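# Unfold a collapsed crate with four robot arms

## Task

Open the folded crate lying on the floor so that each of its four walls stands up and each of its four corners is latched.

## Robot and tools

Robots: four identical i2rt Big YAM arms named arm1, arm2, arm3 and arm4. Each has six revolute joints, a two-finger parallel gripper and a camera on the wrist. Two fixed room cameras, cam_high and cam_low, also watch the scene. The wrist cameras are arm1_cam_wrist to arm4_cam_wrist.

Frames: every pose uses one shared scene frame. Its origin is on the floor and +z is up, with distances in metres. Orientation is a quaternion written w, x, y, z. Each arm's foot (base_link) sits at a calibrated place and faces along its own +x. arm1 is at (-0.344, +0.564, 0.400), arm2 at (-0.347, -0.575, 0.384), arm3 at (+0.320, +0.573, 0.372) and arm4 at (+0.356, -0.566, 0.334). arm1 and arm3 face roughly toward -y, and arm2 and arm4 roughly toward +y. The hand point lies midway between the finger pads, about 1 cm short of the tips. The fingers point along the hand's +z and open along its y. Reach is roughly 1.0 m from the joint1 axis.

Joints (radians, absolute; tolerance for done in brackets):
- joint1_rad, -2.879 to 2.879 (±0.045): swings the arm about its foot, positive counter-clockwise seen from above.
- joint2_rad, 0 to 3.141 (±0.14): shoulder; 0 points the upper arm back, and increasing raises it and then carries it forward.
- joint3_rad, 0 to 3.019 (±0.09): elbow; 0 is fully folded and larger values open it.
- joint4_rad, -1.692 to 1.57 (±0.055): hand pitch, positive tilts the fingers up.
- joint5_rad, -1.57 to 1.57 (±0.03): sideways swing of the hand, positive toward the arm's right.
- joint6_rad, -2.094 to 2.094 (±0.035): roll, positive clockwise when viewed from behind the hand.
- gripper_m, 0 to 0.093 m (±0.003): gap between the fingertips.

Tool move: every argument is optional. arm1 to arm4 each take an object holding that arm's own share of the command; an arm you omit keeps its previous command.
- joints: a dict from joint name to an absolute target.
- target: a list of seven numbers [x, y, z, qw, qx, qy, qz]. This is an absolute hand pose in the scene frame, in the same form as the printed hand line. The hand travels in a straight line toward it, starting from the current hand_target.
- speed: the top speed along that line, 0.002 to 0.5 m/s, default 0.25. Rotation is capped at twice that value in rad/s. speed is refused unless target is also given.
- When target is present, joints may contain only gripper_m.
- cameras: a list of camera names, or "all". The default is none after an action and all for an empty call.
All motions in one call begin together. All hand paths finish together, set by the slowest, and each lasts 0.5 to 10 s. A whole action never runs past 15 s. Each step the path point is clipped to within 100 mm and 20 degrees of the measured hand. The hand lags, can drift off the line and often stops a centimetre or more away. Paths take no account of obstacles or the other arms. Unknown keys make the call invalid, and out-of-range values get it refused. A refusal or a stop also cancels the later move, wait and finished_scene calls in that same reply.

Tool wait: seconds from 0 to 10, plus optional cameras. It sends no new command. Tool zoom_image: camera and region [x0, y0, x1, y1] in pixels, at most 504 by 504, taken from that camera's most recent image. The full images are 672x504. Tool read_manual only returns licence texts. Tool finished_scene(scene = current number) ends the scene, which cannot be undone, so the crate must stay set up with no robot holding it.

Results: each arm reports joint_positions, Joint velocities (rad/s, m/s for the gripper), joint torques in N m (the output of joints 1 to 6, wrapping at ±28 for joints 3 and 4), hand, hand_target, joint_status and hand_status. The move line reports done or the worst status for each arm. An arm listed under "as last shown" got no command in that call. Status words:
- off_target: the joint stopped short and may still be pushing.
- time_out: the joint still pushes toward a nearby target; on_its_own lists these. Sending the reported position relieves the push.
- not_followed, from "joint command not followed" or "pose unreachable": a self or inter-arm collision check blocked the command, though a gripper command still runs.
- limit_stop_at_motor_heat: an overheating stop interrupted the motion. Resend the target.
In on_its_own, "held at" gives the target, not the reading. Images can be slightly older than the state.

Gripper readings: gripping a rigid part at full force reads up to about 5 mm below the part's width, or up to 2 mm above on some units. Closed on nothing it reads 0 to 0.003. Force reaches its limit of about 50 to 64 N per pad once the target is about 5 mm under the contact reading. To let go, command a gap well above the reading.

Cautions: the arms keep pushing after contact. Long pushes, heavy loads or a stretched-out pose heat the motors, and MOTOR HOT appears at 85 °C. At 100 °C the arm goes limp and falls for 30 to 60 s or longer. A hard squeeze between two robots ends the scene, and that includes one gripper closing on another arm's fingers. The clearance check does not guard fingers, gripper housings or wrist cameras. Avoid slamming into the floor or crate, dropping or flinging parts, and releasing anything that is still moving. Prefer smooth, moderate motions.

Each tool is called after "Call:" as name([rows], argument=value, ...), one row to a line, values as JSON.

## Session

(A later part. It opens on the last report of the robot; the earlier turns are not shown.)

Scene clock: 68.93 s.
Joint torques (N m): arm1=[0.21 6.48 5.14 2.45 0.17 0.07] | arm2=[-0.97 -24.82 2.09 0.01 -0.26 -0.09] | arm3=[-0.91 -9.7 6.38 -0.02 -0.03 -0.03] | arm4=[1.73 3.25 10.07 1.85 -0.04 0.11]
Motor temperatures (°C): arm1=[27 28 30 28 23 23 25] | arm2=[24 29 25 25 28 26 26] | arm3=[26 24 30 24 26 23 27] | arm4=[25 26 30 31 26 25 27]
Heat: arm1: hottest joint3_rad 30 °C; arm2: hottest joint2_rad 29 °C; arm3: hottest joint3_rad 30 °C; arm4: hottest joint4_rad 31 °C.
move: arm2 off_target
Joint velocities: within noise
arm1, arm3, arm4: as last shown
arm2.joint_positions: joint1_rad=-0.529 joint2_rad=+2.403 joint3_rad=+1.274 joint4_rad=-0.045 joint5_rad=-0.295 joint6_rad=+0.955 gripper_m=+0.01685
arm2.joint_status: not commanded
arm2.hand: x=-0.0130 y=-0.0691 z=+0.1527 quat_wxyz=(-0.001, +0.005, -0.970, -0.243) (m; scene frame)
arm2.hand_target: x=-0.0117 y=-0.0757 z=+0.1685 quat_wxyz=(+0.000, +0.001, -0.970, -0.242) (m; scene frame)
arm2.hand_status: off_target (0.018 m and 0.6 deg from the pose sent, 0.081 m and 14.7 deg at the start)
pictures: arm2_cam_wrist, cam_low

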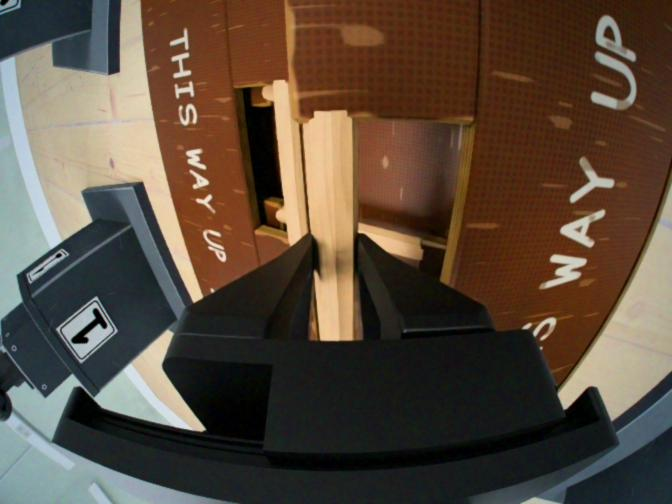

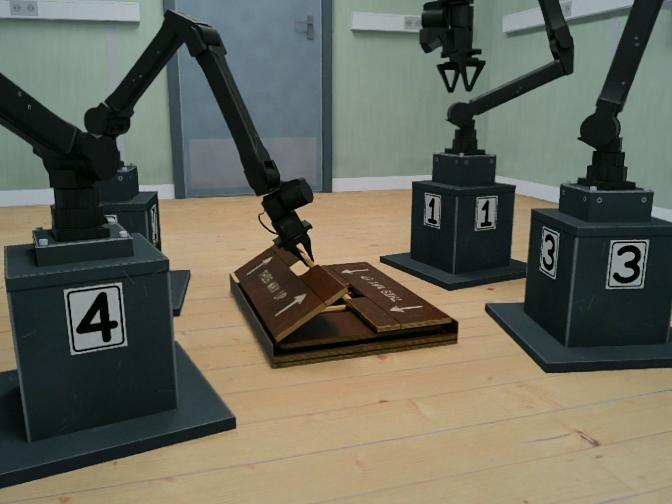

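Works.

Call:
move(arm2={"target":[-0.010,-0.122,0.212,0,0,0.924,0.383],"speed":0.1})

Call:
move(arm2={"target":[-0.010,-0.18,0.235,0,0,0.857,0.515],"speed":0.1}, cameras=["arm2_cam_wrist","cam_low"])

Call:
move(arm2={"target":[-0.010,-0.225,0.237,0,0,0.819,0.574],"speed":0.08}, cameras=["arm2_cam_wrist","cam_low","cam_high"])

Scene clock: 71.93 s.
Joint torques (N m): arm1=[-0.26 6.65 5.16 2.37 0.2 0.07] | arm2=[-1.32 -21.48 1.29 0.73 -0.4 -0.09] | arm3=[-1.26 -9.99 6.42 -0.08 0.01 -0.05] | arm4=[1.73 3.31 10.09 1.87 -0.04 0.11]
Motor temperatures (°C): arm1=[27 28 30 28 23 23 25] | arm2=[24 29 25 25 28 26 26] | arm3=[26 24 30 24 26 23 27] | arm4=[25 26 31 31 26 25 27]
Heat: arm1: hottest joint3_rad 30 °C; arm2: hottest joint2_rad 29 °C; arm3: hottest joint3_rad 30 °C; arm4: hottest joint3_rad 31 °C.
move: arm2 off_target
Joint velocities: within noise
arm1, arm3, arm4: as last shown
arm2.joint_positions: joint1_rad=-0.641 joint2_rad=+2.300 joint3_rad=+1.024 joint4_rad=+0.320 joint5_rad=-0.524 joint6_rad=+0.952 gripper_m=+0.01690
arm2.joint_status: not commanded
arm2.hand: x=-0.0116 y=-0.1115 z=+0.2030 quat_wxyz=(+0.001, +0.005, -0.924, -0.383) (m; scene frame)
arm2.hand_target: x=-0.0113 y=-0.1212 z=+0.2114 quat_wxyz=(+0.003, -0.002, -0.924, -0.381) (m; scene frame)
arm2.hand_status: off_target (0.014 m and 0.6 deg from the pose sent, 0.080 m and 16.9 deg at the start)
pictures: none

Scene clock: 74.13 s.
Joint torques (N m): arm1=[-0.03 6.83 5.26 2.58 0.15 0.06] | arm2=[-1.26 -17.14 1.07 1.77 -0.72 0.01] | arm3=[-1.85 -9.64 6.3 -0.1 0 -0.03] | arm4=[1.73 3.25 10.07 1.87 -0.04 0.11]
Motor temperatures (°C): arm1=[27 28 30 28 23 23 25] | arm2=[24 29 25 25 28 26 26] | arm3=[26 24 30 24 26 23 27] | arm4=[25 26 31 31 26 25 27]
Heat: arm1: hottest joint3_rad 30 °C; arm2: hottest joint2_rad 29 °C; arm3: hottest joint3_rad 30 °C; arm4: hottest joint3_rad 31 °C.
move: arm2 done
Joint velocities: within noise
arm1.joint_positions: joint1_rad=-0.585 joint2_rad=+0.467 joint3_rad=+1.640 joint4_rad=-1.554 joint5_rad=+0.191 joint6_rad=-0.040 gripper_m=+0.09396
arm1.joint_status: not commanded
arm1.hand: x=-0.4062 y=+0.4986 z=+1.0234 quat_wxyz=(-0.233, -0.706, -0.424, +0.517) (m; scene frame)
arm1.hand_target: x=-0.4048 y=+0.5020 z=+1.0297 quat_wxyz=(-0.238, -0.702, -0.420, +0.523) (m; scene frame)
arm1.hand_status: not commanded
arm2.joint_positions: joint1_rad=-0.796 joint2_rad=+2.314 joint3_rad=+0.843 joint4_rad=+0.736 joint5_rad=-0.788 joint6_rad=+0.995 gripper_m=+0.01688
arm2.joint_status: not commanded
arm2.hand: x=-0.0085 y=-0.1713 z=+0.2358 quat_wxyz=(-0.001, +0.004, -0.858, -0.513) (m; scene frame)
arm2.hand_target: x=-0.0095 y=-0.1785 z=+0.2355 quat_wxyz=(+0.002, -0.004, -0.857, -0.516) (m; scene frame)
arm2.hand_status: done (0.009 m and 0.5 deg from the pose sent, 0.076 m and 17.0 deg at the start)
arm3: as last shown
arm4.joint_positions: joint1_rad=+0.790 joint2_rad=+0.548 joint3_rad=+1.366 joint4_rad=-1.267 joint5_rad=+0.241 joint6_rad=-0.097 gripper_m=+0.09396
arm4.joint_status: not commanded
arm4.hand: x=+0.1989 y=-0.4149 z=+0.8936 quat_wxyz=(-0.270, +0.802, -0.260, -0.465) (m; scene frame)
arm4.hand_target: x=+0.2019 y=-0.4169 z=+0.9028 quat_wxyz=(-0.272, +0.796, -0.260, -0.474) (m; scene frame)
arm4.hand_status: not commanded
pictures: arm2_cam_wrist, cam_low

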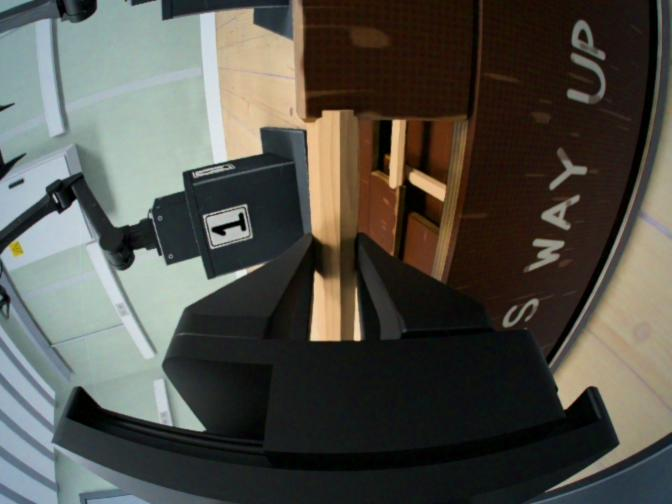

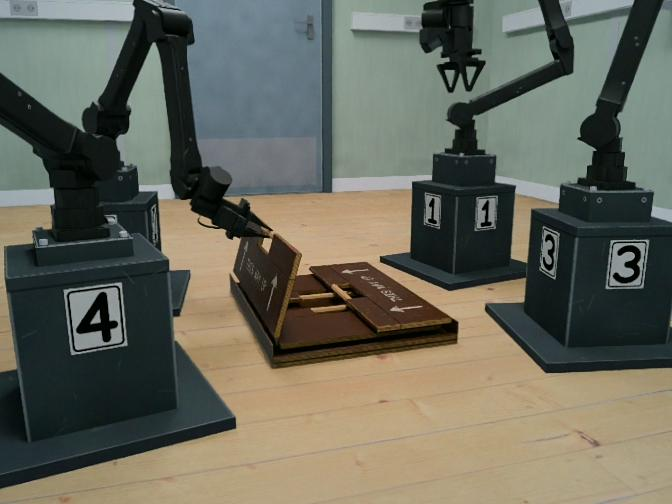

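Scene clock: 75.70 s.
Joint torques (N m): arm1=[-0.03 6.83 5.2 2.55 0.14 0.08] | arm2=[-1.44 -15.38 0.31 1.83 -0.4 -0.1] | arm3=[-1.55 -10.17 6.15 -0.13 0.01 -0.04] | arm4=[1.73 3.31 10.07 1.87 -0.04 0.11]
Motor temperatures (°C): arm1=[27 28 30 28 23 23 25] | arm2=[24 29 25 25 28 26 26] | arm3=[26 24 30 24 26 23 27] | arm4=[25 26 31 31 26 25 27]
Heat: arm1: hottest joint3_rad 30 °C; arm2: hottest joint2_rad 29 °C; arm3: hottest joint3_rad 30 °C; arm4: hottest joint3_rad 31 °C.
move: arm2 off_target
Joint velocities: within noise
arm1, arm3, arm4: as last shown
arm2.joint_positions: joint1_rad=-0.911 joint2_rad=+2.378 joint3_rad=+0.785 joint4_rad=+0.967 joint5_rad=-0.961 joint6_rad=+1.024 gripper_m=+0.01653
arm2.joint_status: not commanded
arm2.hand: x=-0.0066 y=-0.2148 z=+0.2439 quat_wxyz=(-0.001, +0.008, -0.817, -0.576) (m; scene frame)
arm2.hand_target: x=-0.0100 y=-0.2245 z=+0.2376 quat_wxyz=(+0.001, -0.001, -0.819, -0.574) (m; scene frame)
arm2.hand_status: off_target (0.013 m and 1.0 deg from the pose sent, 0.054 m and 8.3 deg at the start)
pictures: arm2_cam_wrist, cam_high, cam_low

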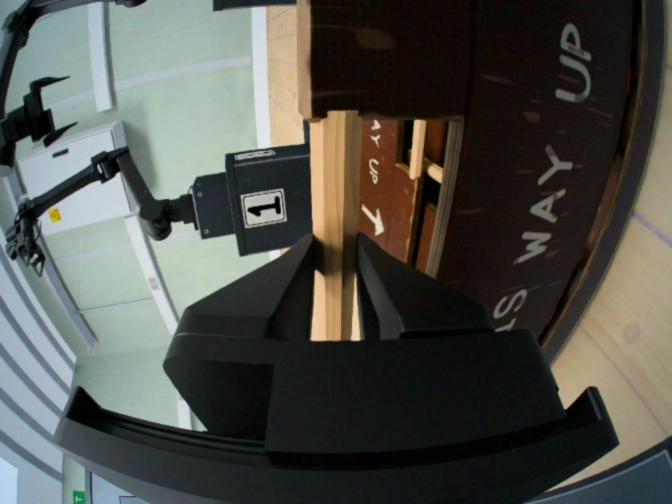

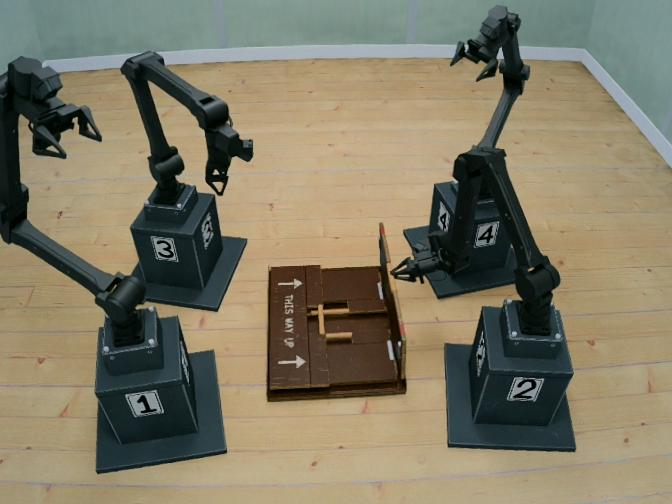

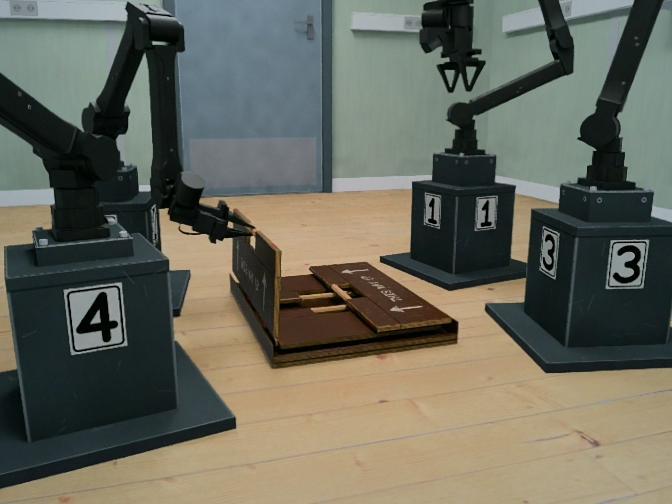

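Call:
move(arm2={"target":[-0.010,-0.232,0.242,0,0,0.819,0.574],"speed":0.08}, arm3={"target":[-0.015,0.03,0.22,0,1,0,0],"joints":{"gripper_m":0.055}}, cameras=["arm3_cam_wrist"])

Call:
move(arm3={"target":[-0.015,0.03,0.13,0,1,0,0],"joints":{"gripper_m":0.055}}, cameras=["arm3_cam_wrist","cam_low","arm2_cam_wrist"])

Scene clock: 81.63 s.
Joint torques (N m): arm1=[-0.09 6.07 5.04 2.63 0.18 0.1] | arm2=[-1.85 -16.67 0.25 1.26 -0.42 -0.3] | arm3=[0.38 -17.96 8.51 -0.1 0.32 0.15] | arm4=[1.73 3.31 10.07 1.85 -0.04 0.11]
Motor temperatures (°C): arm1=[27 28 30 28 23 23 25] | arm2=[24 29 25 25 28 26 26] | arm3=[26 25 30 24 26 23 27] | arm4=[25 26 31 31 26 25 27]
Heat: arm1: hottest joint3_rad 30 °C; arm2: hottest joint2_rad 29 °C; arm3: hottest joint3_rad 30 °C; arm4: hottest joint3_rad 31 °C.
move: arm2 off_target; arm3 off_target
Joint velocities: within noise
arm1, arm4: as last shown
arm2.joint_positions: joint1_rad=-0.924 joint2_rad=+2.378 joint3_rad=+0.780 joint4_rad=+0.967 joint5_rad=-0.975 joint6_rad=+1.019 gripper_m=+0.01648
arm2.joint_status: not commanded
arm2.hand: x=-0.0063 y=-0.2197 z=+0.2445 quat_wxyz=(+0.000, +0.007, -0.816, -0.578) (m; scene frame)
arm2.hand_target: x=-0.0057 y=-0.2296 z=+0.2435 quat_wxyz=(-0.004, +0.003, -0.817, -0.576) (m; scene frame)
arm2.hand_status: off_target (0.013 m and 1.1 deg from the pose sent, 0.018 m and 1.0 deg at the start)
arm3.joint_positions: joint1_rad=-0.342 joint2_rad=+2.345 joint3_rad=+1.638 joint4_rad=-0.854 joint5_rad=-0.004 joint6_rad=+0.997 gripper_m=+0.05513
arm3.joint_status: all done
arm3.hand: x=-0.0111 y=+0.0406 z=+0.2283 quat_wxyz=(-0.005, -1.000, -0.008, -0.001) (m; scene frame)
arm3.hand_target: x=-0.0100 y=+0.0310 z=+0.2192 quat_wxyz=(-0.002, -1.000, -0.008, -0.001) (m; scene frame)
arm3.hand_status: off_target (0.014 m and 1.1 deg from the pose sent, 0.486 m and 90.1 deg at the start)
pictures: arm3_cam_wrist

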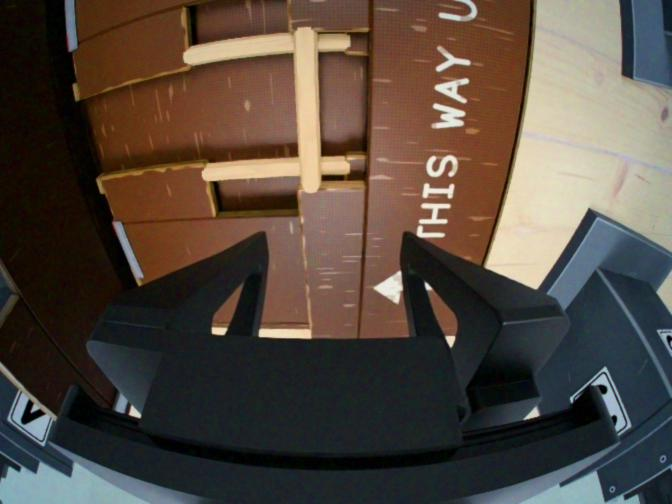

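Scene clock: 83.00 s.
Joint torques (N m): arm1=[0.09 7.24 5.08 2.48 0.18 0.07] | arm2=[-1.85 -16.67 0.24 1.26 -0.41 -0.3] | arm3=[-0.26 -19.66 7.31 0.66 0.31 0.16] | arm4=[1.73 3.31 10.07 1.85 -0.04 0.11]
Motor temperatures (°C): arm1=[27 28 30 28 23 23 25] | arm2=[24 29 25 25 28 26 26] | arm3=[26 25 30 24 26 23 27] | arm4=[25 26 31 31 26 25 27]
Heat: arm1: hottest joint3_rad 30 °C; arm2: hottest joint2_rad 29 °C; arm3: hottest joint3_rad 30 °C; arm4: hottest joint3_rad 31 °C.
move: arm3 off_target
Joint velocities: within noise
arm1, arm2, arm4: as last shown
arm3.joint_positions: joint1_rad=-0.348 joint2_rad=+2.530 joint3_rad=+1.705 joint4_rad=-0.767 joint5_rad=+0.000 joint6_rad=+1.009 gripper_m=+0.05512
arm3.joint_status: all done
arm3.hand: x=-0.0132 y=+0.0456 z=+0.1342 quat_wxyz=(+0.009, -1.000, +0.001, -0.007) (m; scene frame)
arm3.hand_target: x=-0.0177 y=+0.0334 z=+0.1304 quat_wxyz=(+0.000, -1.000, +0.003, +0.000) (m; scene frame)
arm3.hand_status: off_target (0.016 m and 1.3 deg from the pose sent, 0.099 m and 1.1 deg at the start)
pictures: arm2_cam_wrist, arm3_cam_wrist, cam_low

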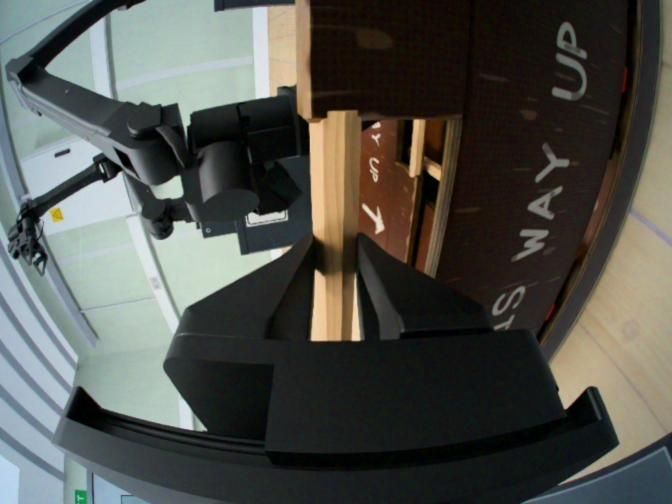

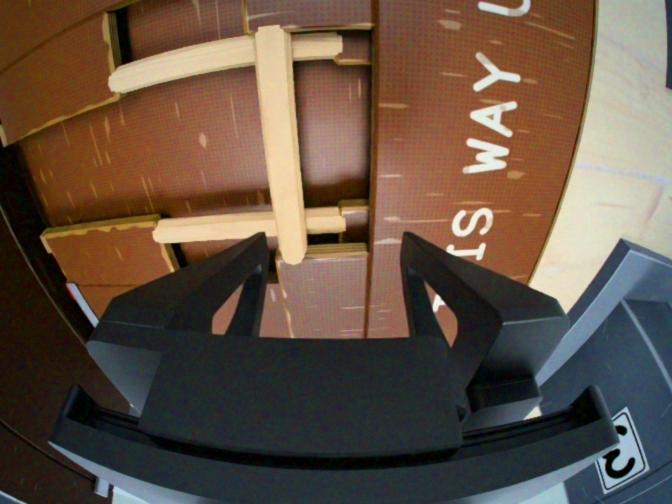

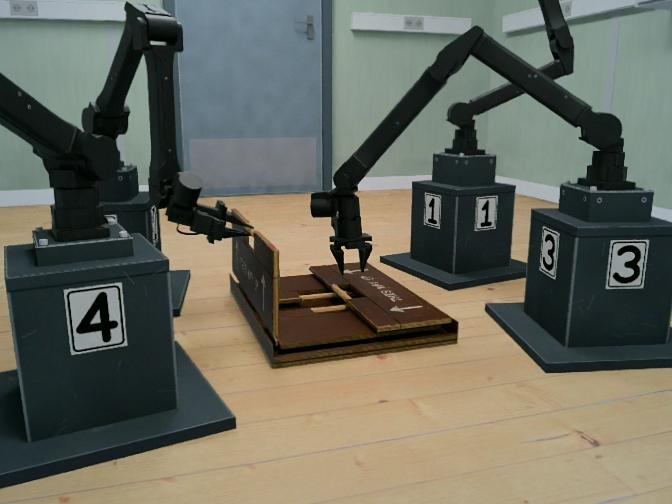

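Call:
move(arm3={"target":[-0.022,0.002,0.105,0.009,1,0,0.007],"joints":{"gripper_m":0.055},"speed":0.15}, cameras=["arm3_cam_wrist"])

Call:
move(arm3={"target":[-0.022,0.002,0.088,0.009,1,0,0.007],"joints":{"gripper_m":0.055},"speed":0.08}, cameras=["arm3_cam_wrist","cam_low"])

Call:
zoom_image(camera="cam_low", region=[220, 200, 470, 380])

Scene clock: 86.70 s.
Joint torques (N m): arm1=[0.15 7.41 5.19 2.37 0.16 0.08] | arm2=[-1.85 -16.67 0.27 1.28 -0.41 -0.31] | arm3=[0.44 -19.6 7.87 -0.06 0.08 0.18] | arm4=[1.73 3.25 10.07 1.85 -0.04 0.11]
Motor temperatures (°C): arm1=[27 28 30 28 23 23 25] | arm2=[24 29 25 25 28 26 26] | arm3=[26 25 30 24 26 23 27] | arm4=[25 26 31 31 26 25 27]
Heat: arm1: hottest joint3_rad 30 °C; arm2: hottest joint2_rad 29 °C; arm3: hottest joint3_rad 30 °C; arm4: hottest joint3_rad 31 °C.
move: arm3 off_target
Joint velocities: within noise
arm1, arm2, arm4: as last shown
arm3.joint_positions: joint1_rad=-0.336 joint2_rad=+2.619 joint3_rad=+1.849 joint4_rad=-0.782 joint5_rad=-0.015 joint6_rad=+1.015 gripper_m=+0.05512
arm3.joint_status: all done
arm3.hand: x=-0.0243 y=+0.0078 z=+0.1173 quat_wxyz=(-0.012, -1.000, -0.002, -0.003) (m; scene frame)
arm3.hand_target: x=-0.0186 y=+0.0007 z=+0.1051 quat_wxyz=(-0.009, -1.000, -0.003, -0.007) (m; scene frame)
arm3.hand_status: off_target (0.014 m and 0.6 deg from the pose sent, 0.053 m and 2.1 deg at the start)
pictures: arm3_cam_wrist

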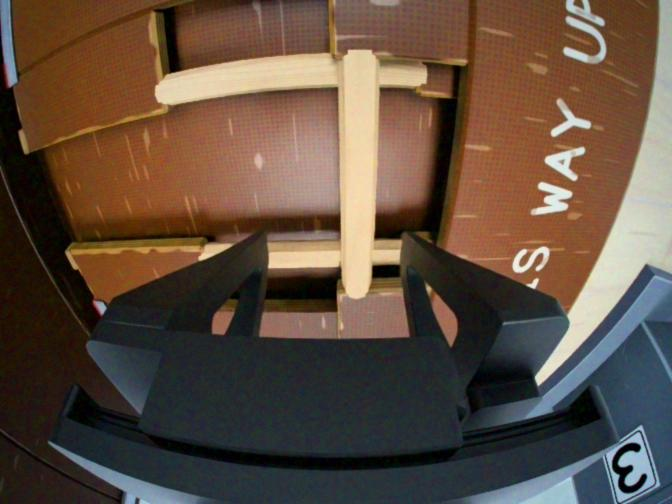

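Scene clock: 88.03 s.
Joint torques (N m): arm1=[0.38 7 5.2 2.48 0.21 0.07] | arm2=[-1.85 -16.67 0.25 1.26 -0.42 -0.31] | arm3=[-0.03 -19.25 7.69 0.46 0.06 0.14] | arm4=[1.73 3.25 10.07 1.85 -0.04 0.11]
Motor temperatures (°C): arm1=[27 28 30 28 23 23 25] | arm2=[24 29 25 25 28 26 26] | arm3=[26 25 30 24 26 23 27] | arm4=[25 26 31 31 26 25 27]
Heat: arm1: hottest joint3_rad 30 °C; arm2: hottest joint2_rad 29 °C; arm3: hottest joint3_rad 30 °C; arm4: hottest joint3_rad 31 °C.
move: arm3 off_target
Joint velocities: within noise
arm1, arm2, arm4: as last shown
arm3.joint_positions: joint1_rad=-0.340 joint2_rad=+2.653 joint3_rad=+1.868 joint4_rad=-0.782 joint5_rad=-0.017 joint6_rad=+1.015 gripper_m=+0.05512
arm3.joint_status: all done
arm3.hand: x=-0.0246 y=+0.0124 z=+0.1008 quat_wxyz=(-0.006, -1.000, +0.000, -0.008) (m; scene frame)
arm3.hand_target: x=-0.0237 y=+0.0048 z=+0.0878 quat_wxyz=(-0.009, -1.000, +0.002, -0.008) (m; scene frame)
arm3.hand_status: off_target (0.017 m and 0.4 deg from the pose sent, 0.030 m and 0.6 deg at the start)
pictures: arm3_cam_wrist, cam_low

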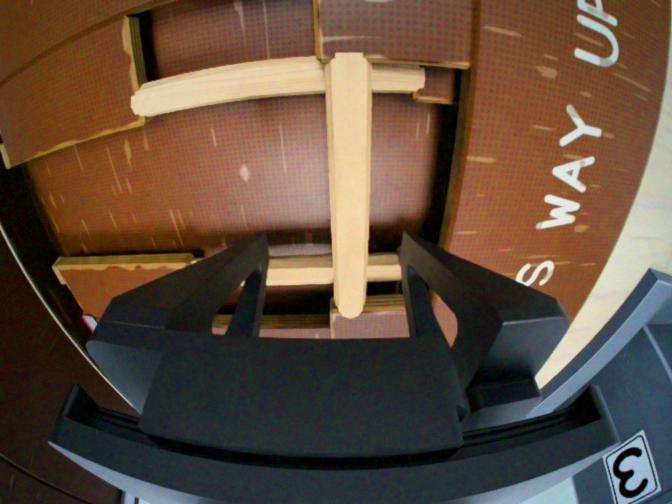

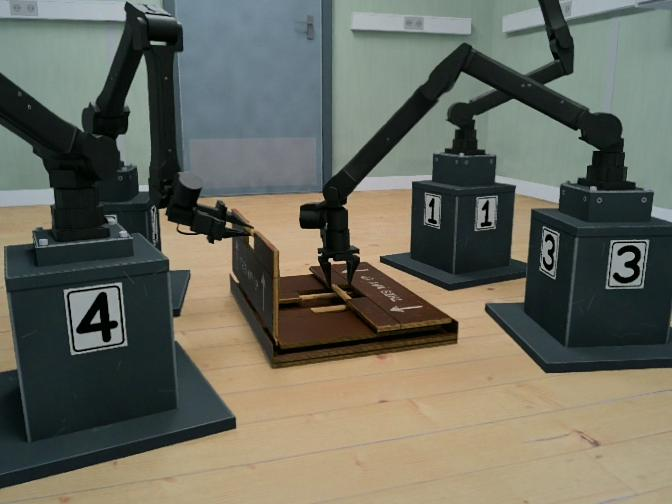

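Scaled by 2.016 from the camera's 672x504 image, which has a finer 960x720 frame.

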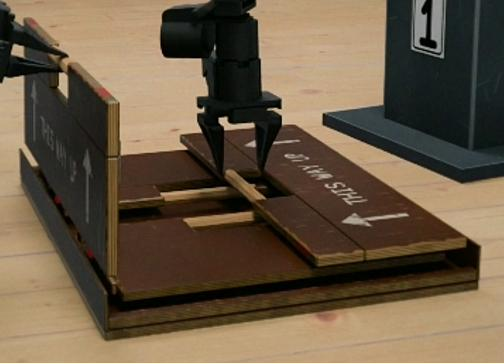

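Well aligned. Bar ≈ y .017. Descend and close.

Call:
move(arm3={"target":[-0.022,0.010,0.045,0.009,1,0,0.007],"joints":{"gripper_m":0.055},"speed":0.08}, cameras=["arm3_cam_wrist"])

Call:
move(arm3={"joints":{"gripper_m":0.01}}, cameras=["arm3_cam_wrist","cam_low"])

Scene clock: 90.33 s.
Joint torques (N m): arm1=[-0.38 7.24 5.07 2.59 0.2 0.07] | arm2=[-1.85 -16.62 0.24 1.25 -0.41 -0.3] | arm3=[-0.44 -19.66 7.42 0.73 0.08 0.09] | arm4=[1.73 3.31 10.07 1.87 -0.04 0.11]
Motor temperatures (°C): arm1=[27 28 30 28 23 23 25] | arm2=[24 29 25 25 28 26 26] | arm3=[26 25 30 24 26 23 27] | arm4=[25 26 31 31 26 25 27]
Heat: arm1: hottest joint3_rad 30 °C; arm2: hottest joint2_rad 29 °C; arm3: hottest joint3_rad 30 °C; arm4: hottest joint3_rad 31 °C.
move: arm3 off_target
Joint velocities: within noise
arm1, arm2, arm4: as last shown
arm3.joint_positions: joint1_rad=-0.342 joint2_rad=+2.734 joint3_rad=+1.900 joint4_rad=-0.739 joint5_rad=-0.017 joint6_rad=+1.015 gripper_m=+0.05512
arm3.joint_status: all done
arm3.hand: x=-0.0218 y=+0.0187 z=+0.0577 quat_wxyz=(-0.003, -1.000, +0.001, -0.009) (m; scene frame)
arm3.hand_target: x=-0.0226 y=+0.0111 z=+0.0458 quat_wxyz=(-0.010, -1.000, +0.001, -0.007) (m; scene frame)
arm3.hand_status: off_target (0.015 m and 0.7 deg from the pose sent, 0.056 m and 0.4 deg at the start)
pictures: arm3_cam_wrist

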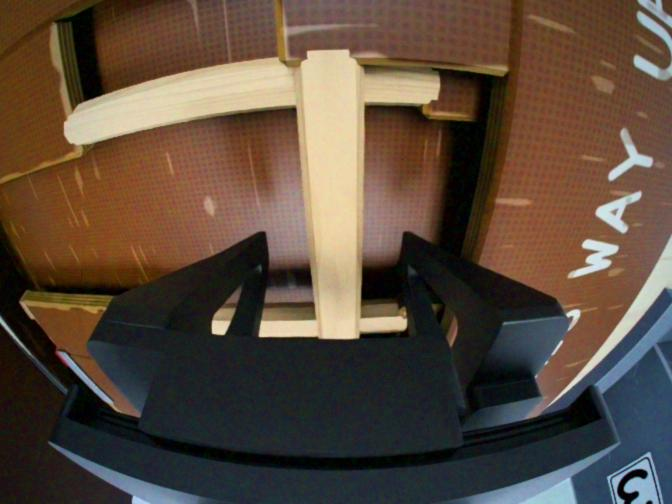

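Scene clock: 91.03 s.
Joint torques (N m): arm1=[0.21 6.59 5.23 2.58 0.18 0.05] | arm2=[-1.9 -16.62 0.25 1.26 -0.41 -0.31] | arm3=[-0.56 -19.37 7.35 0.8 0.13 0.29] | arm4=[1.73 3.31 10.07 1.85 -0.04 0.11]
Motor temperatures (°C): arm1=[27 28 30 28 23 23 25] | arm2=[24 29 25 25 28 26 26] | arm3=[26 25 30 24 26 23 27] | arm4=[25 26 31 31 26 25 27]
Heat: arm1: hottest joint3_rad 30 °C; arm2: hottest joint2_rad 29 °C; arm3: hottest joint3_rad 30 °C; arm4: hottest joint3_rad 31 °C.
move: arm3 off_target
Joint velocities: within noise
arm1, arm2, arm4: as last shown
arm3.joint_positions: joint1_rad=-0.342 joint2_rad=+2.734 joint3_rad=+1.900 joint4_rad=-0.741 joint5_rad=-0.014 joint6_rad=+0.998 gripper_m=+0.01710
arm3.joint_status: gripper_m off_target (ended at +0.01713, target +0.01000)
arm3.hand: x=-0.0220 y=+0.0193 z=+0.0577 quat_wxyz=(-0.002, -1.000, -0.008, -0.008) (m; scene frame)
arm3.hand_target: x=-0.0230 y=+0.0114 z=+0.0457 quat_wxyz=(-0.009, -1.000, +0.001, -0.005) (m; scene frame)
arm3.hand_status: not commanded
pictures: arm3_cam_wrist, cam_low

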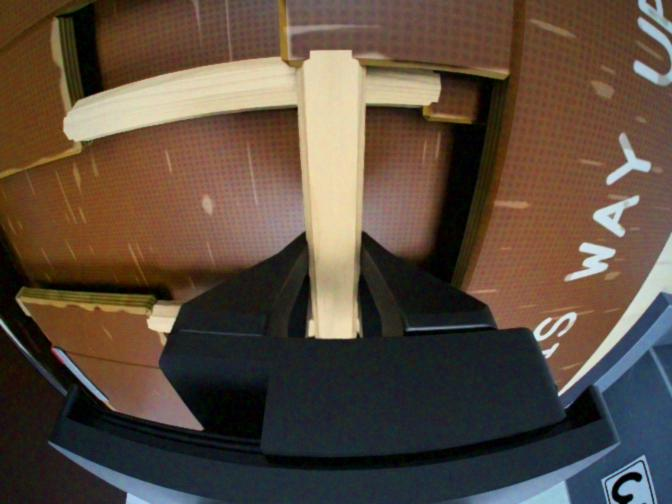

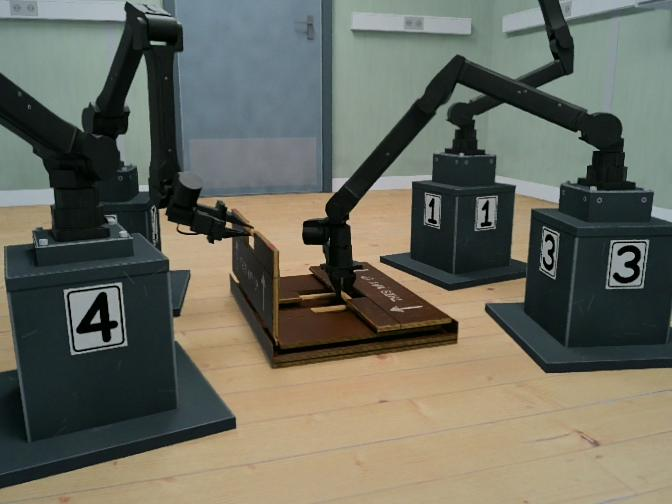

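Call:
move(arm3={"target":[-0.022,0.024,0.118,0.122,0.9925,0,0],"speed":0.1})

Call:
move(arm3={"target":[-0.022,0.054,0.17,0.242,0.97,0,0],"speed":0.1})

Call:
move(arm3={"target":[-0.022,0.102,0.212,0.383,0.924,0,0],"speed":0.1}, cameras=["cam_low"])

Call:
move(arm3={"target":[-0.022,0.162,0.237,0.515,0.857,0,0],"speed":0.1})

Call:
move(arm3={"target":[-0.022,0.21,0.241,0.574,0.819,0,0],"speed":0.08}, cameras=["arm3_cam_wrist","cam_low","cam_high"])

Scene clock: 95.33 s.
Joint torques (N m): arm1=[-0.03 6.12 5.03 2.55 0.18 0.07] | arm2=[-1.85 -16.62 0.25 1.26 -0.41 -0.31] | arm3=[-0.79 -23.12 2.91 0.54 -0.04 0.2] | arm4=[1.73 3.31 10.07 1.85 -0.04 0.11]
Motor temperatures (°C): arm1=[27 28 30 28 23 23 25] | arm2=[24 29 25 25 28 26 26] | arm3=[26 26 30 24 26 23 27] | arm4=[25 26 31 31 26 25 27]
Heat: arm1: hottest joint3_rad 30 °C; arm2: hottest joint2_rad 29 °C; arm3: hottest joint3_rad 30 °C; arm4: hottest joint3_rad 31 °C.
move: arm3 off_target
Joint velocities: within noise
arm1.joint_positions: joint1_rad=-0.585 joint2_rad=+0.467 joint3_rad=+1.640 joint4_rad=-1.554 joint5_rad=+0.191 joint6_rad=-0.040 gripper_m=+0.09396
arm1.joint_status: not commanded
arm1.hand: x=-0.4062 y=+0.4986 z=+1.0234 quat_wxyz=(-0.233, -0.706, -0.424, +0.517) (m; scene frame)
arm1.hand_target: x=-0.4048 y=+0.5020 z=+1.0297 quat_wxyz=(-0.238, -0.702, -0.420, +0.523) (m; scene frame)
arm1.hand_status: not commanded
arm2: as last shown
arm3.joint_positions: joint1_rad=-0.374 joint2_rad=+2.553 joint3_rad=+1.612 joint4_rad=-0.426 joint5_rad=-0.124 joint6_rad=+0.974 gripper_m=+0.01708
arm3.joint_status: not commanded
arm3.hand: x=-0.0223 y=+0.0224 z=+0.1042 quat_wxyz=(-0.118, -0.993, -0.010, +0.004) (m; scene frame)
arm3.hand_target: x=-0.0236 y=+0.0235 z=+0.1178 quat_wxyz=(-0.122, -0.993, +0.001, +0.003) (m; scene frame)
arm3.hand_status: off_target (0.014 m and 1.3 deg from the pose sent, 0.060 m and 13.9 deg at the start)
arm4.joint_positions: joint1_rad=+0.790 joint2_rad=+0.548 joint3_rad=+1.366 joint4_rad=-1.267 joint5_rad=+0.241 joint6_rad=-0.097 gripper_m=+0.09396
arm4.joint_status: not commanded
arm4.hand: x=+0.1989 y=-0.4149 z=+0.8936 quat_wxyz=(-0.270, +0.802, -0.260, -0.465) (m; scene frame)
arm4.hand_target: x=+0.2019 y=-0.4169 z=+0.9028 quat_wxyz=(-0.272, +0.796, -0.260, -0.474) (m; scene frame)
arm4.hand_status: not commanded
pictures: none

Scene clock: 97.20 s.
Joint torques (N m): arm1=[-0.32 6.53 5.15 2.5 0.12 0.08] | arm2=[-1.79 -16.67 0.27 1.26 -0.42 -0.31] | arm3=[-2.08 -20.89 2.04 0.47 -0.19 0.19] | arm4=[1.73 3.31 10.07 1.85 -0.04 0.11]
Motor temperatures (°C): arm1=[27 28 30 28 23 23 25] | arm2=[24 29 25 25 28 26 26] | arm3=[26 26 30 24 26 23 27] | arm4=[25 26 31 31 26 25 27]
Heat: arm1: hottest joint3_rad 30 °C; arm2: hottest joint2_rad 29 °C; arm3: hottest joint3_rad 30 °C; arm4: hottest joint3_rad 31 °C.
move: arm3 off_target
Joint velocities: within noise
arm1, arm2, arm4: as last shown
arm3.joint_positions: joint1_rad=-0.436 joint2_rad=+2.384 joint3_rad=+1.331 joint4_rad=-0.102 joint5_rad=-0.285 joint6_rad=+0.952 gripper_m=+0.01709
arm3.joint_status: not commanded
arm3.hand: x=-0.0220 y=+0.0433 z=+0.1591 quat_wxyz=(-0.247, -0.969, -0.013, +0.008) (m; scene frame)
arm3.hand_target: x=-0.0218 y=+0.0521 z=+0.1693 quat_wxyz=(-0.244, -0.970, -0.001, +0.001) (m; scene frame)
arm3.hand_status: off_target (0.015 m and 1.8 deg from the pose sent, 0.073 m and 14.5 deg at the start)
pictures: none

Scene clock: 99.30 s.
Joint torques (N m): arm1=[-0.38 6.53 5.08 2.28 0.19 0.07] | arm2=[-1.85 -16.62 0.25 1.26 -0.41 -0.31] | arm3=[-2.08 -18.55 0.76 1.1 -0.33 0.16] | arm4=[1.73 3.31 10.07 1.85 -0.04 0.11]
Motor temperatures (°C): arm1=[27 28 30 28 23 23 25] | arm2=[24 29 25 25 28 26 26] | arm3=[26 26 30 24 26 23 27] | arm4=[25 26 31 31 26 25 27]
Heat: arm1: hottest joint3_rad 30 °C; arm2: hottest joint2_rad 29 °C; arm3: hottest joint3_rad 30 °C; arm4: hottest joint3_rad 31 °C.
move: arm3 off_target
Joint velocities: within noise
arm1, arm4: as last shown
arm2.joint_positions: joint1_rad=-0.924 joint2_rad=+2.378 joint3_rad=+0.780 joint4_rad=+0.967 joint5_rad=-0.975 joint6_rad=+1.019 gripper_m=+0.01648
arm2.joint_status: not commanded
arm2.hand: x=-0.0063 y=-0.2197 z=+0.2445 quat_wxyz=(+0.000, +0.007, -0.816, -0.578) (m; scene frame)
arm2.hand_target: x=-0.0057 y=-0.2296 z=+0.2435 quat_wxyz=(-0.004, +0.003, -0.817, -0.576) (m; scene frame)
arm2.hand_status: not commanded
arm3.joint_positions: joint1_rad=-0.541 joint2_rad=+2.266 joint3_rad=+1.067 joint4_rad=+0.270 joint5_rad=-0.506 joint6_rad=+0.951 gripper_m=+0.01703
arm3.joint_status: not commanded
arm3.hand: x=-0.0238 y=+0.0865 z=+0.2109 quat_wxyz=(-0.387, -0.922, -0.015, +0.009) (m; scene frame)
arm3.hand_target: x=-0.0193 y=+0.1004 z=+0.2119 quat_wxyz=(-0.380, -0.925, +0.000, -0.002) (m; scene frame)
arm3.hand_status: off_target (0.016 m and 2.1 deg from the pose sent, 0.079 m and 16.6 deg at the start)
pictures: cam_low

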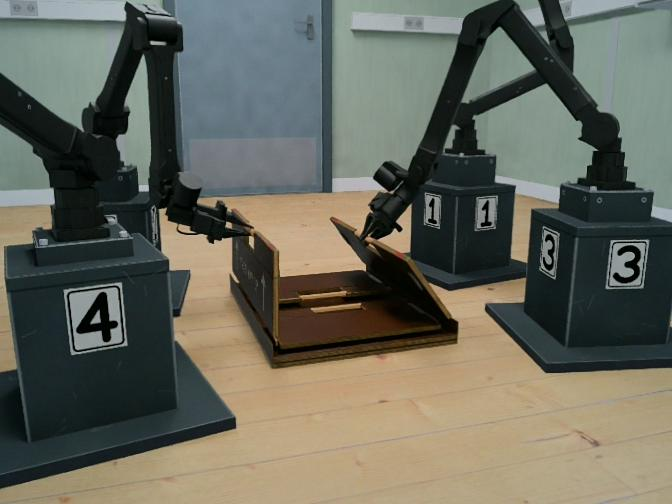

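Scene clock: 101.43 s.
Joint torques (N m): arm1=[-0.26 6.3 5.15 2.56 0.13 0.09] | arm2=[-1.85 -16.62 0.25 1.28 -0.41 -0.3] | arm3=[-1.67 -14.39 0.58 2.51 -0.57 0.19] | arm4=[1.73 3.31 10.07 1.85 -0.04 0.11]
Motor temperatures (°C): arm1=[27 28 30 28 23 23 25] | arm2=[24 29 25 25 28 26 26] | arm3=[26 26 30 24 26 23 27] | arm4=[25 26 31 31 26 25 27]
Heat: arm1: hottest joint3_rad 30 °C; arm2: hottest joint2_rad 29 °C; arm3: hottest joint3_rad 30 °C; arm4: hottest joint3_rad 31 °C.
move: arm3 off_target
Joint velocities: within noise
arm1, arm2, arm4: as last shown
arm3.joint_positions: joint1_rad=-0.692 joint2_rad=+2.260 joint3_rad=+0.866 joint4_rad=+0.691 joint5_rad=-0.768 joint6_rad=+0.997 gripper_m=+0.01672
arm3.joint_status: not commanded
arm3.hand: x=-0.0258 y=+0.1496 z=+0.2450 quat_wxyz=(-0.517, -0.856, -0.015, +0.011) (m; scene frame)
arm3.hand_target: x=-0.0207 y=+0.1602 z=+0.2375 quat_wxyz=(-0.516, -0.857, +0.001, -0.002) (m; scene frame)
arm3.hand_status: off_target (0.015 m and 2.1 deg from the pose sent, 0.080 m and 16.6 deg at the start)
pictures: none

Scene clock: 102.97 s.
Joint torques (N m): arm1=[-0.62 6.65 5.12 2.66 0.18 0.07] | arm2=[-1.85 -16.67 0.27 1.26 -0.41 -0.31] | arm3=[-2.43 -13.33 -0.65 2.62 -0.5 0.16] | arm4=[1.73 3.31 10.07 1.87 -0.04 0.11]
Motor temperatures (°C): arm1=[27 28 30 28 23 23 25] | arm2=[24 29 25 25 28 26 26] | arm3=[26 26 30 24 26 23 28] | arm4=[25 26 31 31 26 25 27]
Heat: arm1: hottest joint3_rad 30 °C; arm2: hottest joint2_rad 29 °C; arm3: hottest joint3_rad 30 °C; arm4: hottest joint3_rad 31 °C.
move: arm3 off_target
Joint velocities: within noise
arm1, arm2, arm4: as last shown
arm3.joint_positions: joint1_rad=-0.802 joint2_rad=+2.315 joint3_rad=+0.795 joint4_rad=+0.928 joint5_rad=-0.936 joint6_rad=+1.035 gripper_m=+0.01641
arm3.joint_status: not commanded
arm3.hand: x=-0.0271 y=+0.1947 z=+0.2529 quat_wxyz=(-0.578, -0.816, -0.017, +0.009) (m; scene frame)
arm3.hand_target: x=-0.0206 y=+0.2076 z=+0.2427 quat_wxyz=(-0.575, -0.818, +0.002, -0.003) (m; scene frame)
arm3.hand_status: off_target (0.020 m and 2.3 deg from the pose sent, 0.061 m and 8.1 deg at the start)
pictures: arm3_cam_wrist, cam_high, cam_low

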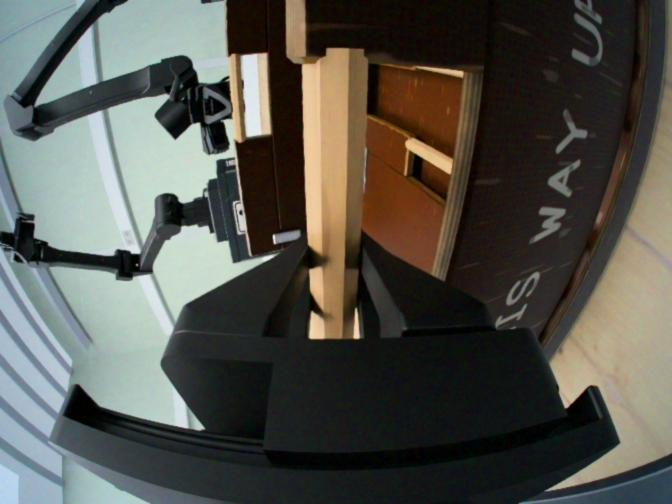

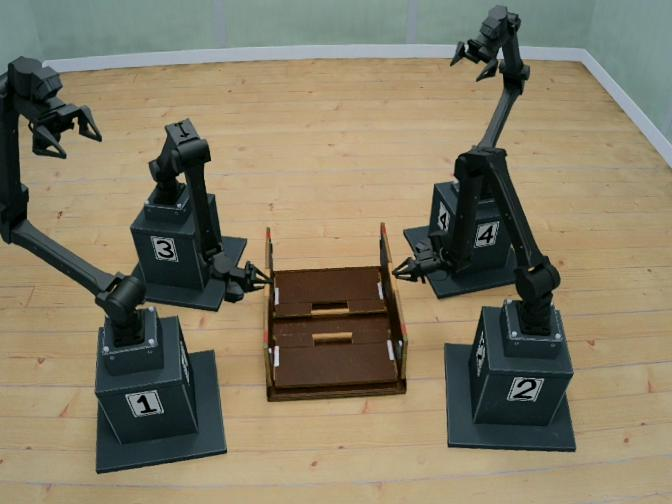

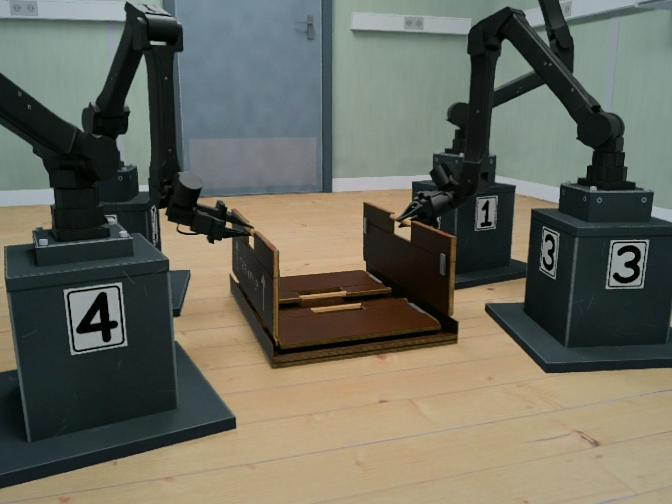

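Call:
move(arm3={"target":[-0.022,0.218,0.243,0.574,0.819,0,0],"speed":0.08}, arm4={"target":[0.03,-0.02,0.38,0,0.707,-0.707,0],"joints":{"gripper_m":0.055}}, cameras=["arm4_cam_wrist","cam_high"])

Call:
move(arm4={"target":[0.025,-0.01,0.26,0,0.707,-0.707,0],"joints":{"gripper_m":0.055}}, cameras=["arm4_cam_wrist","cam_low","cam_high"])

Scene clock: 110.80 s.
Joint torques (N m): arm1=[-0.21 6.89 5.04 2.26 0.16 0.11] | arm2=[-1.79 -16.67 0.25 1.25 -0.41 -0.31] | arm3=[-3.66 -13.68 -0.65 2.11 -0.66 -0.07] | arm4=[1.44 -19.6 13.29 -0.43 -0.13 0.28]
Motor temperatures (°C): arm1=[27 28 30 28 23 23 25] | arm2=[24 29 24 25 28 26 26] | arm3=[26 26 29 24 26 23 28] | arm4=[25 26 31 31 26 25 27]
Heat: arm1: hottest joint3_rad 30 °C; arm2: hottest joint2_rad 29 °C; arm3: hottest joint3_rad 29 °C; arm4: hottest joint3_rad 31 °C.
move: arm3 off_target; arm4 off_target
Joint velocities: within noise
arm1, arm2: as last shown
arm3.joint_positions: joint1_rad=-0.808 joint2_rad=+2.317 joint3_rad=+0.794 joint4_rad=+0.928 joint5_rad=-0.945 joint6_rad=+1.030 gripper_m=+0.01639
arm3.joint_status: not commanded
arm3.hand: x=-0.0271 y=+0.1971 z=+0.2527 quat_wxyz=(-0.579, -0.815, -0.018, +0.008) (m; scene frame)
arm3.hand_target: x=-0.0246 y=+0.2150 z=+0.2442 quat_wxyz=(-0.576, -0.818, -0.001, +0.002) (m; scene frame)
arm3.hand_status: off_target (0.024 m and 2.4 deg from the pose sent, 0.026 m and 2.3 deg at the start)
arm4.joint_positions: joint1_rad=+0.329 joint2_rad=+2.093 joint3_rad=+1.724 joint4_rad=-1.227 joint5_rad=-0.007 joint6_rad=+0.522 gripper_m=+0.05507
arm4.joint_status: all done
arm4.hand: x=+0.0387 y=-0.0342 z=+0.3736 quat_wxyz=(+0.007, +0.712, -0.702, +0.011) (m; scene frame)
arm4.hand_target: x=+0.0340 y=-0.0213 z=+0.3765 quat_wxyz=(+0.006, +0.704, -0.710, +0.004) (m; scene frame)
arm4.hand_status: off_target (0.018 m and 1.7 deg from the pose sent, 0.670 m and 82.7 deg at the start)
pictures: arm4_cam_wrist, cam_high

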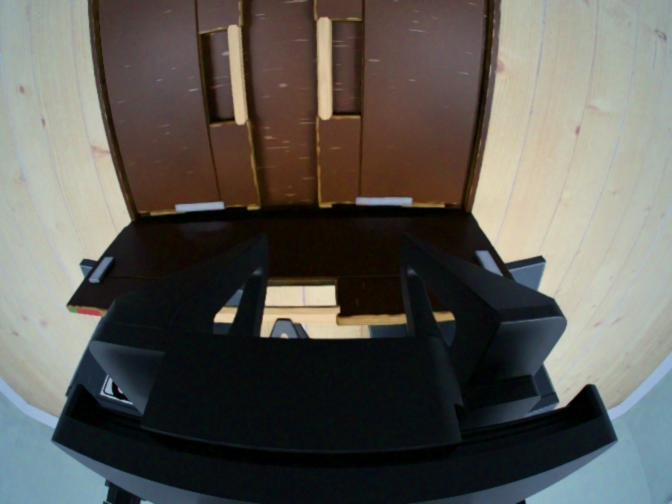

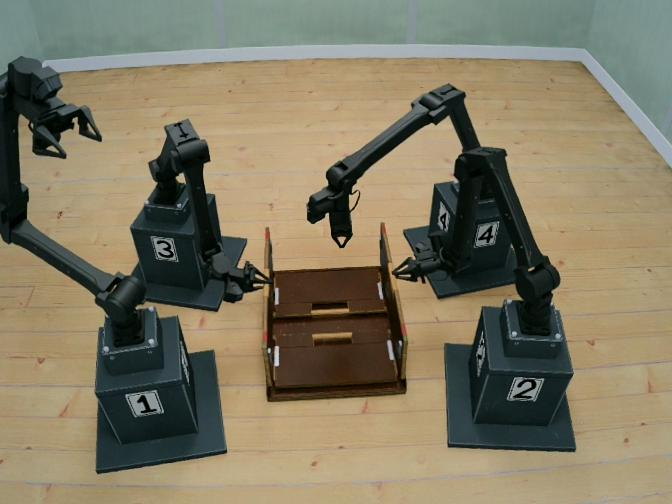

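Scene clock: 112.17 s.
Joint torques (N m): arm1=[-0.21 7.12 5.19 2.55 0.2 0.05] | arm2=[-1.9 -16.67 0.27 1.26 -0.42 -0.31] | arm3=[-3.43 -13.63 -0.68 2.15 -0.63 -0.07] | arm4=[1.85 -21.48 9.62 0.31 0.02 0.25]
Motor temperatures (°C): arm1=[27 28 30 28 23 23 24] | arm2=[24 29 24 25 28 26 26] | arm3=[26 26 29 24 26 23 28] | arm4=[25 26 31 31 26 25 27]
Heat: arm1: hottest joint3_rad 30 °C; arm2: hottest joint2_rad 29 °C; arm3: hottest joint3_rad 29 °C; arm4: hottest joint3_rad 31 °C.
move: arm4 done
Joint velocities: within noise
arm1, arm2, arm3: as last shown
arm4.joint_positions: joint1_rad=+0.327 joint2_rad=+2.265 joint3_rad=+1.719 joint4_rad=-1.031 joint5_rad=-0.001 joint6_rad=+0.522 gripper_m=+0.05507
arm4.joint_status: all done
arm4.hand: x=+0.0292 y=-0.0144 z=+0.2664 quat_wxyz=(+0.001, +0.711, -0.703, +0.002) (m; scene frame)
arm4.hand_target: x=+0.0267 y=-0.0105 z=+0.2604 quat_wxyz=(+0.000, +0.707, -0.708, +0.000) (m; scene frame)
arm4.hand_status: done (0.009 m and 0.8 deg from the pose sent, 0.117 m and 1.7 deg at the start)
pictures: arm4_cam_wrist, cam_high, cam_low

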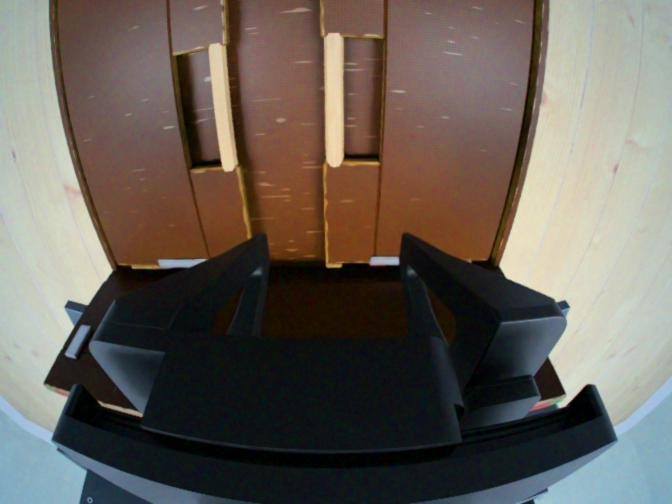

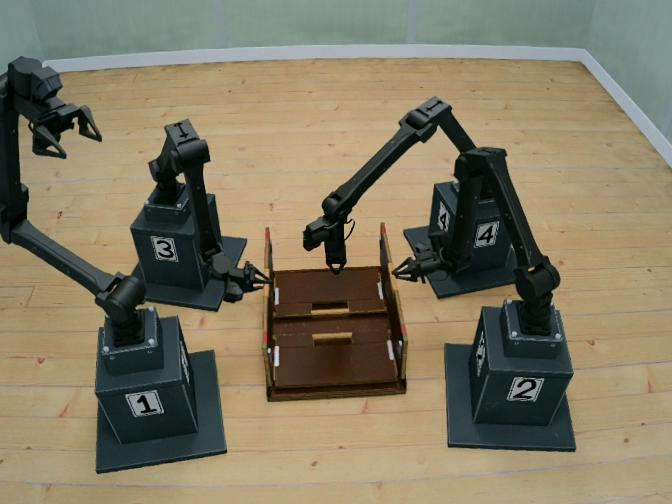

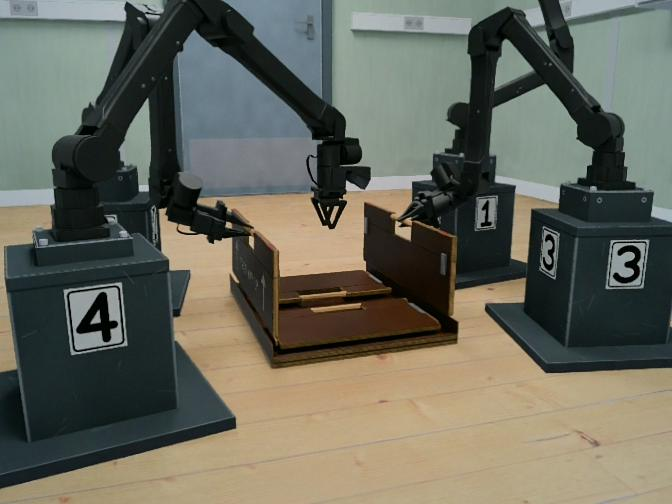

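Call:
move(arm4={"target":[0.025,-0.006,0.11,0,0.707,-0.707,0],"joints":{"gripper_m":0.055},"speed":0.2}, cameras=["arm4_cam_wrist","cam_low"])

Call:
zoom_image(camera="cam_low", region=[220, 200, 470, 380])

Scene clock: 116.03 s.
Joint torques (N m): arm1=[-0.21 6.42 5.07 2.45 0.19 0.07] | arm2=[-1.85 -16.62 0.25 1.26 -0.41 -0.3] | arm3=[-2.73 -13.92 -0.79 2.03 -0.67 -0.04] | arm4=[1.67 -22.3 10.06 0.2 -0.01 0.22]
Motor temperatures (°C): arm1=[27 28 30 28 23 23 24] | arm2=[24 29 24 25 28 26 26] | arm3=[26 26 29 24 26 23 28] | arm4=[25 26 31 31 26 25 27]
Heat: arm1: hottest joint3_rad 30 °C; arm2: hottest joint2_rad 29 °C; arm3: hottest joint3_rad 29 °C; arm4: hottest joint3_rad 31 °C.
move: arm4 off_target
Joint velocities: within noise
arm1, arm2, arm3: as last shown
arm4.joint_positions: joint1_rad=+0.327 joint2_rad=+2.526 joint3_rad=+1.742 joint4_rad=-0.815 joint5_rad=-0.001 joint6_rad=+0.522 gripper_m=+0.05507
arm4.joint_status: all done
arm4.hand: x=+0.0329 y=-0.0206 z=+0.1109 quat_wxyz=(+0.004, +0.711, -0.703, +0.013) (m; scene frame)
arm4.hand_target: x=+0.0262 y=-0.0080 z=+0.1102 quat_wxyz=(+0.000, +0.707, -0.707, +0.000) (m; scene frame)
arm4.hand_status: off_target (0.017 m and 1.7 deg from the pose sent, 0.157 m and 0.8 deg at the start)
pictures: arm4_cam_wrist, cam_low

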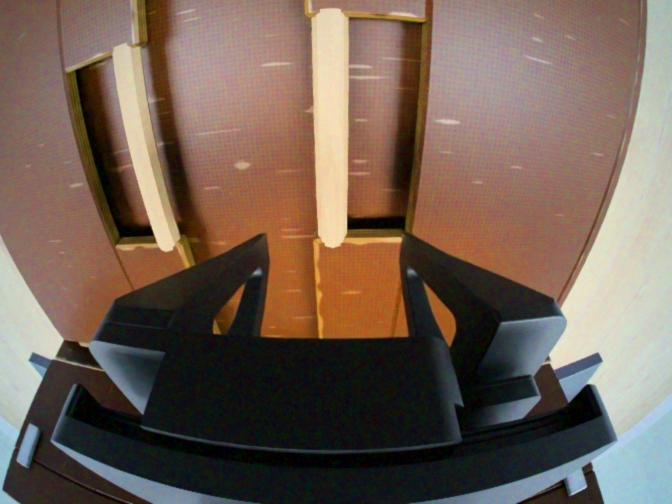

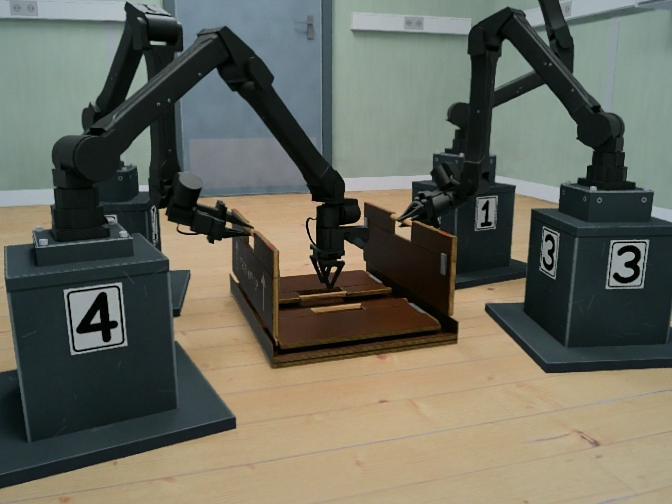

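Scaled by 2.016 from the camera's 672x504 image, which has a finer 960x720 frame.

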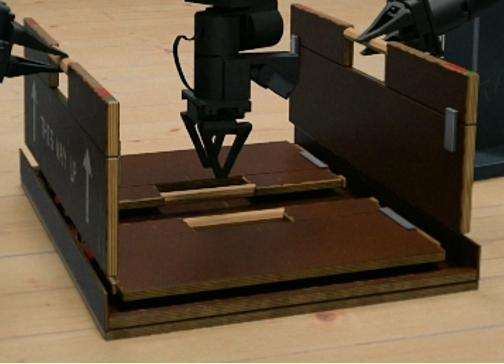

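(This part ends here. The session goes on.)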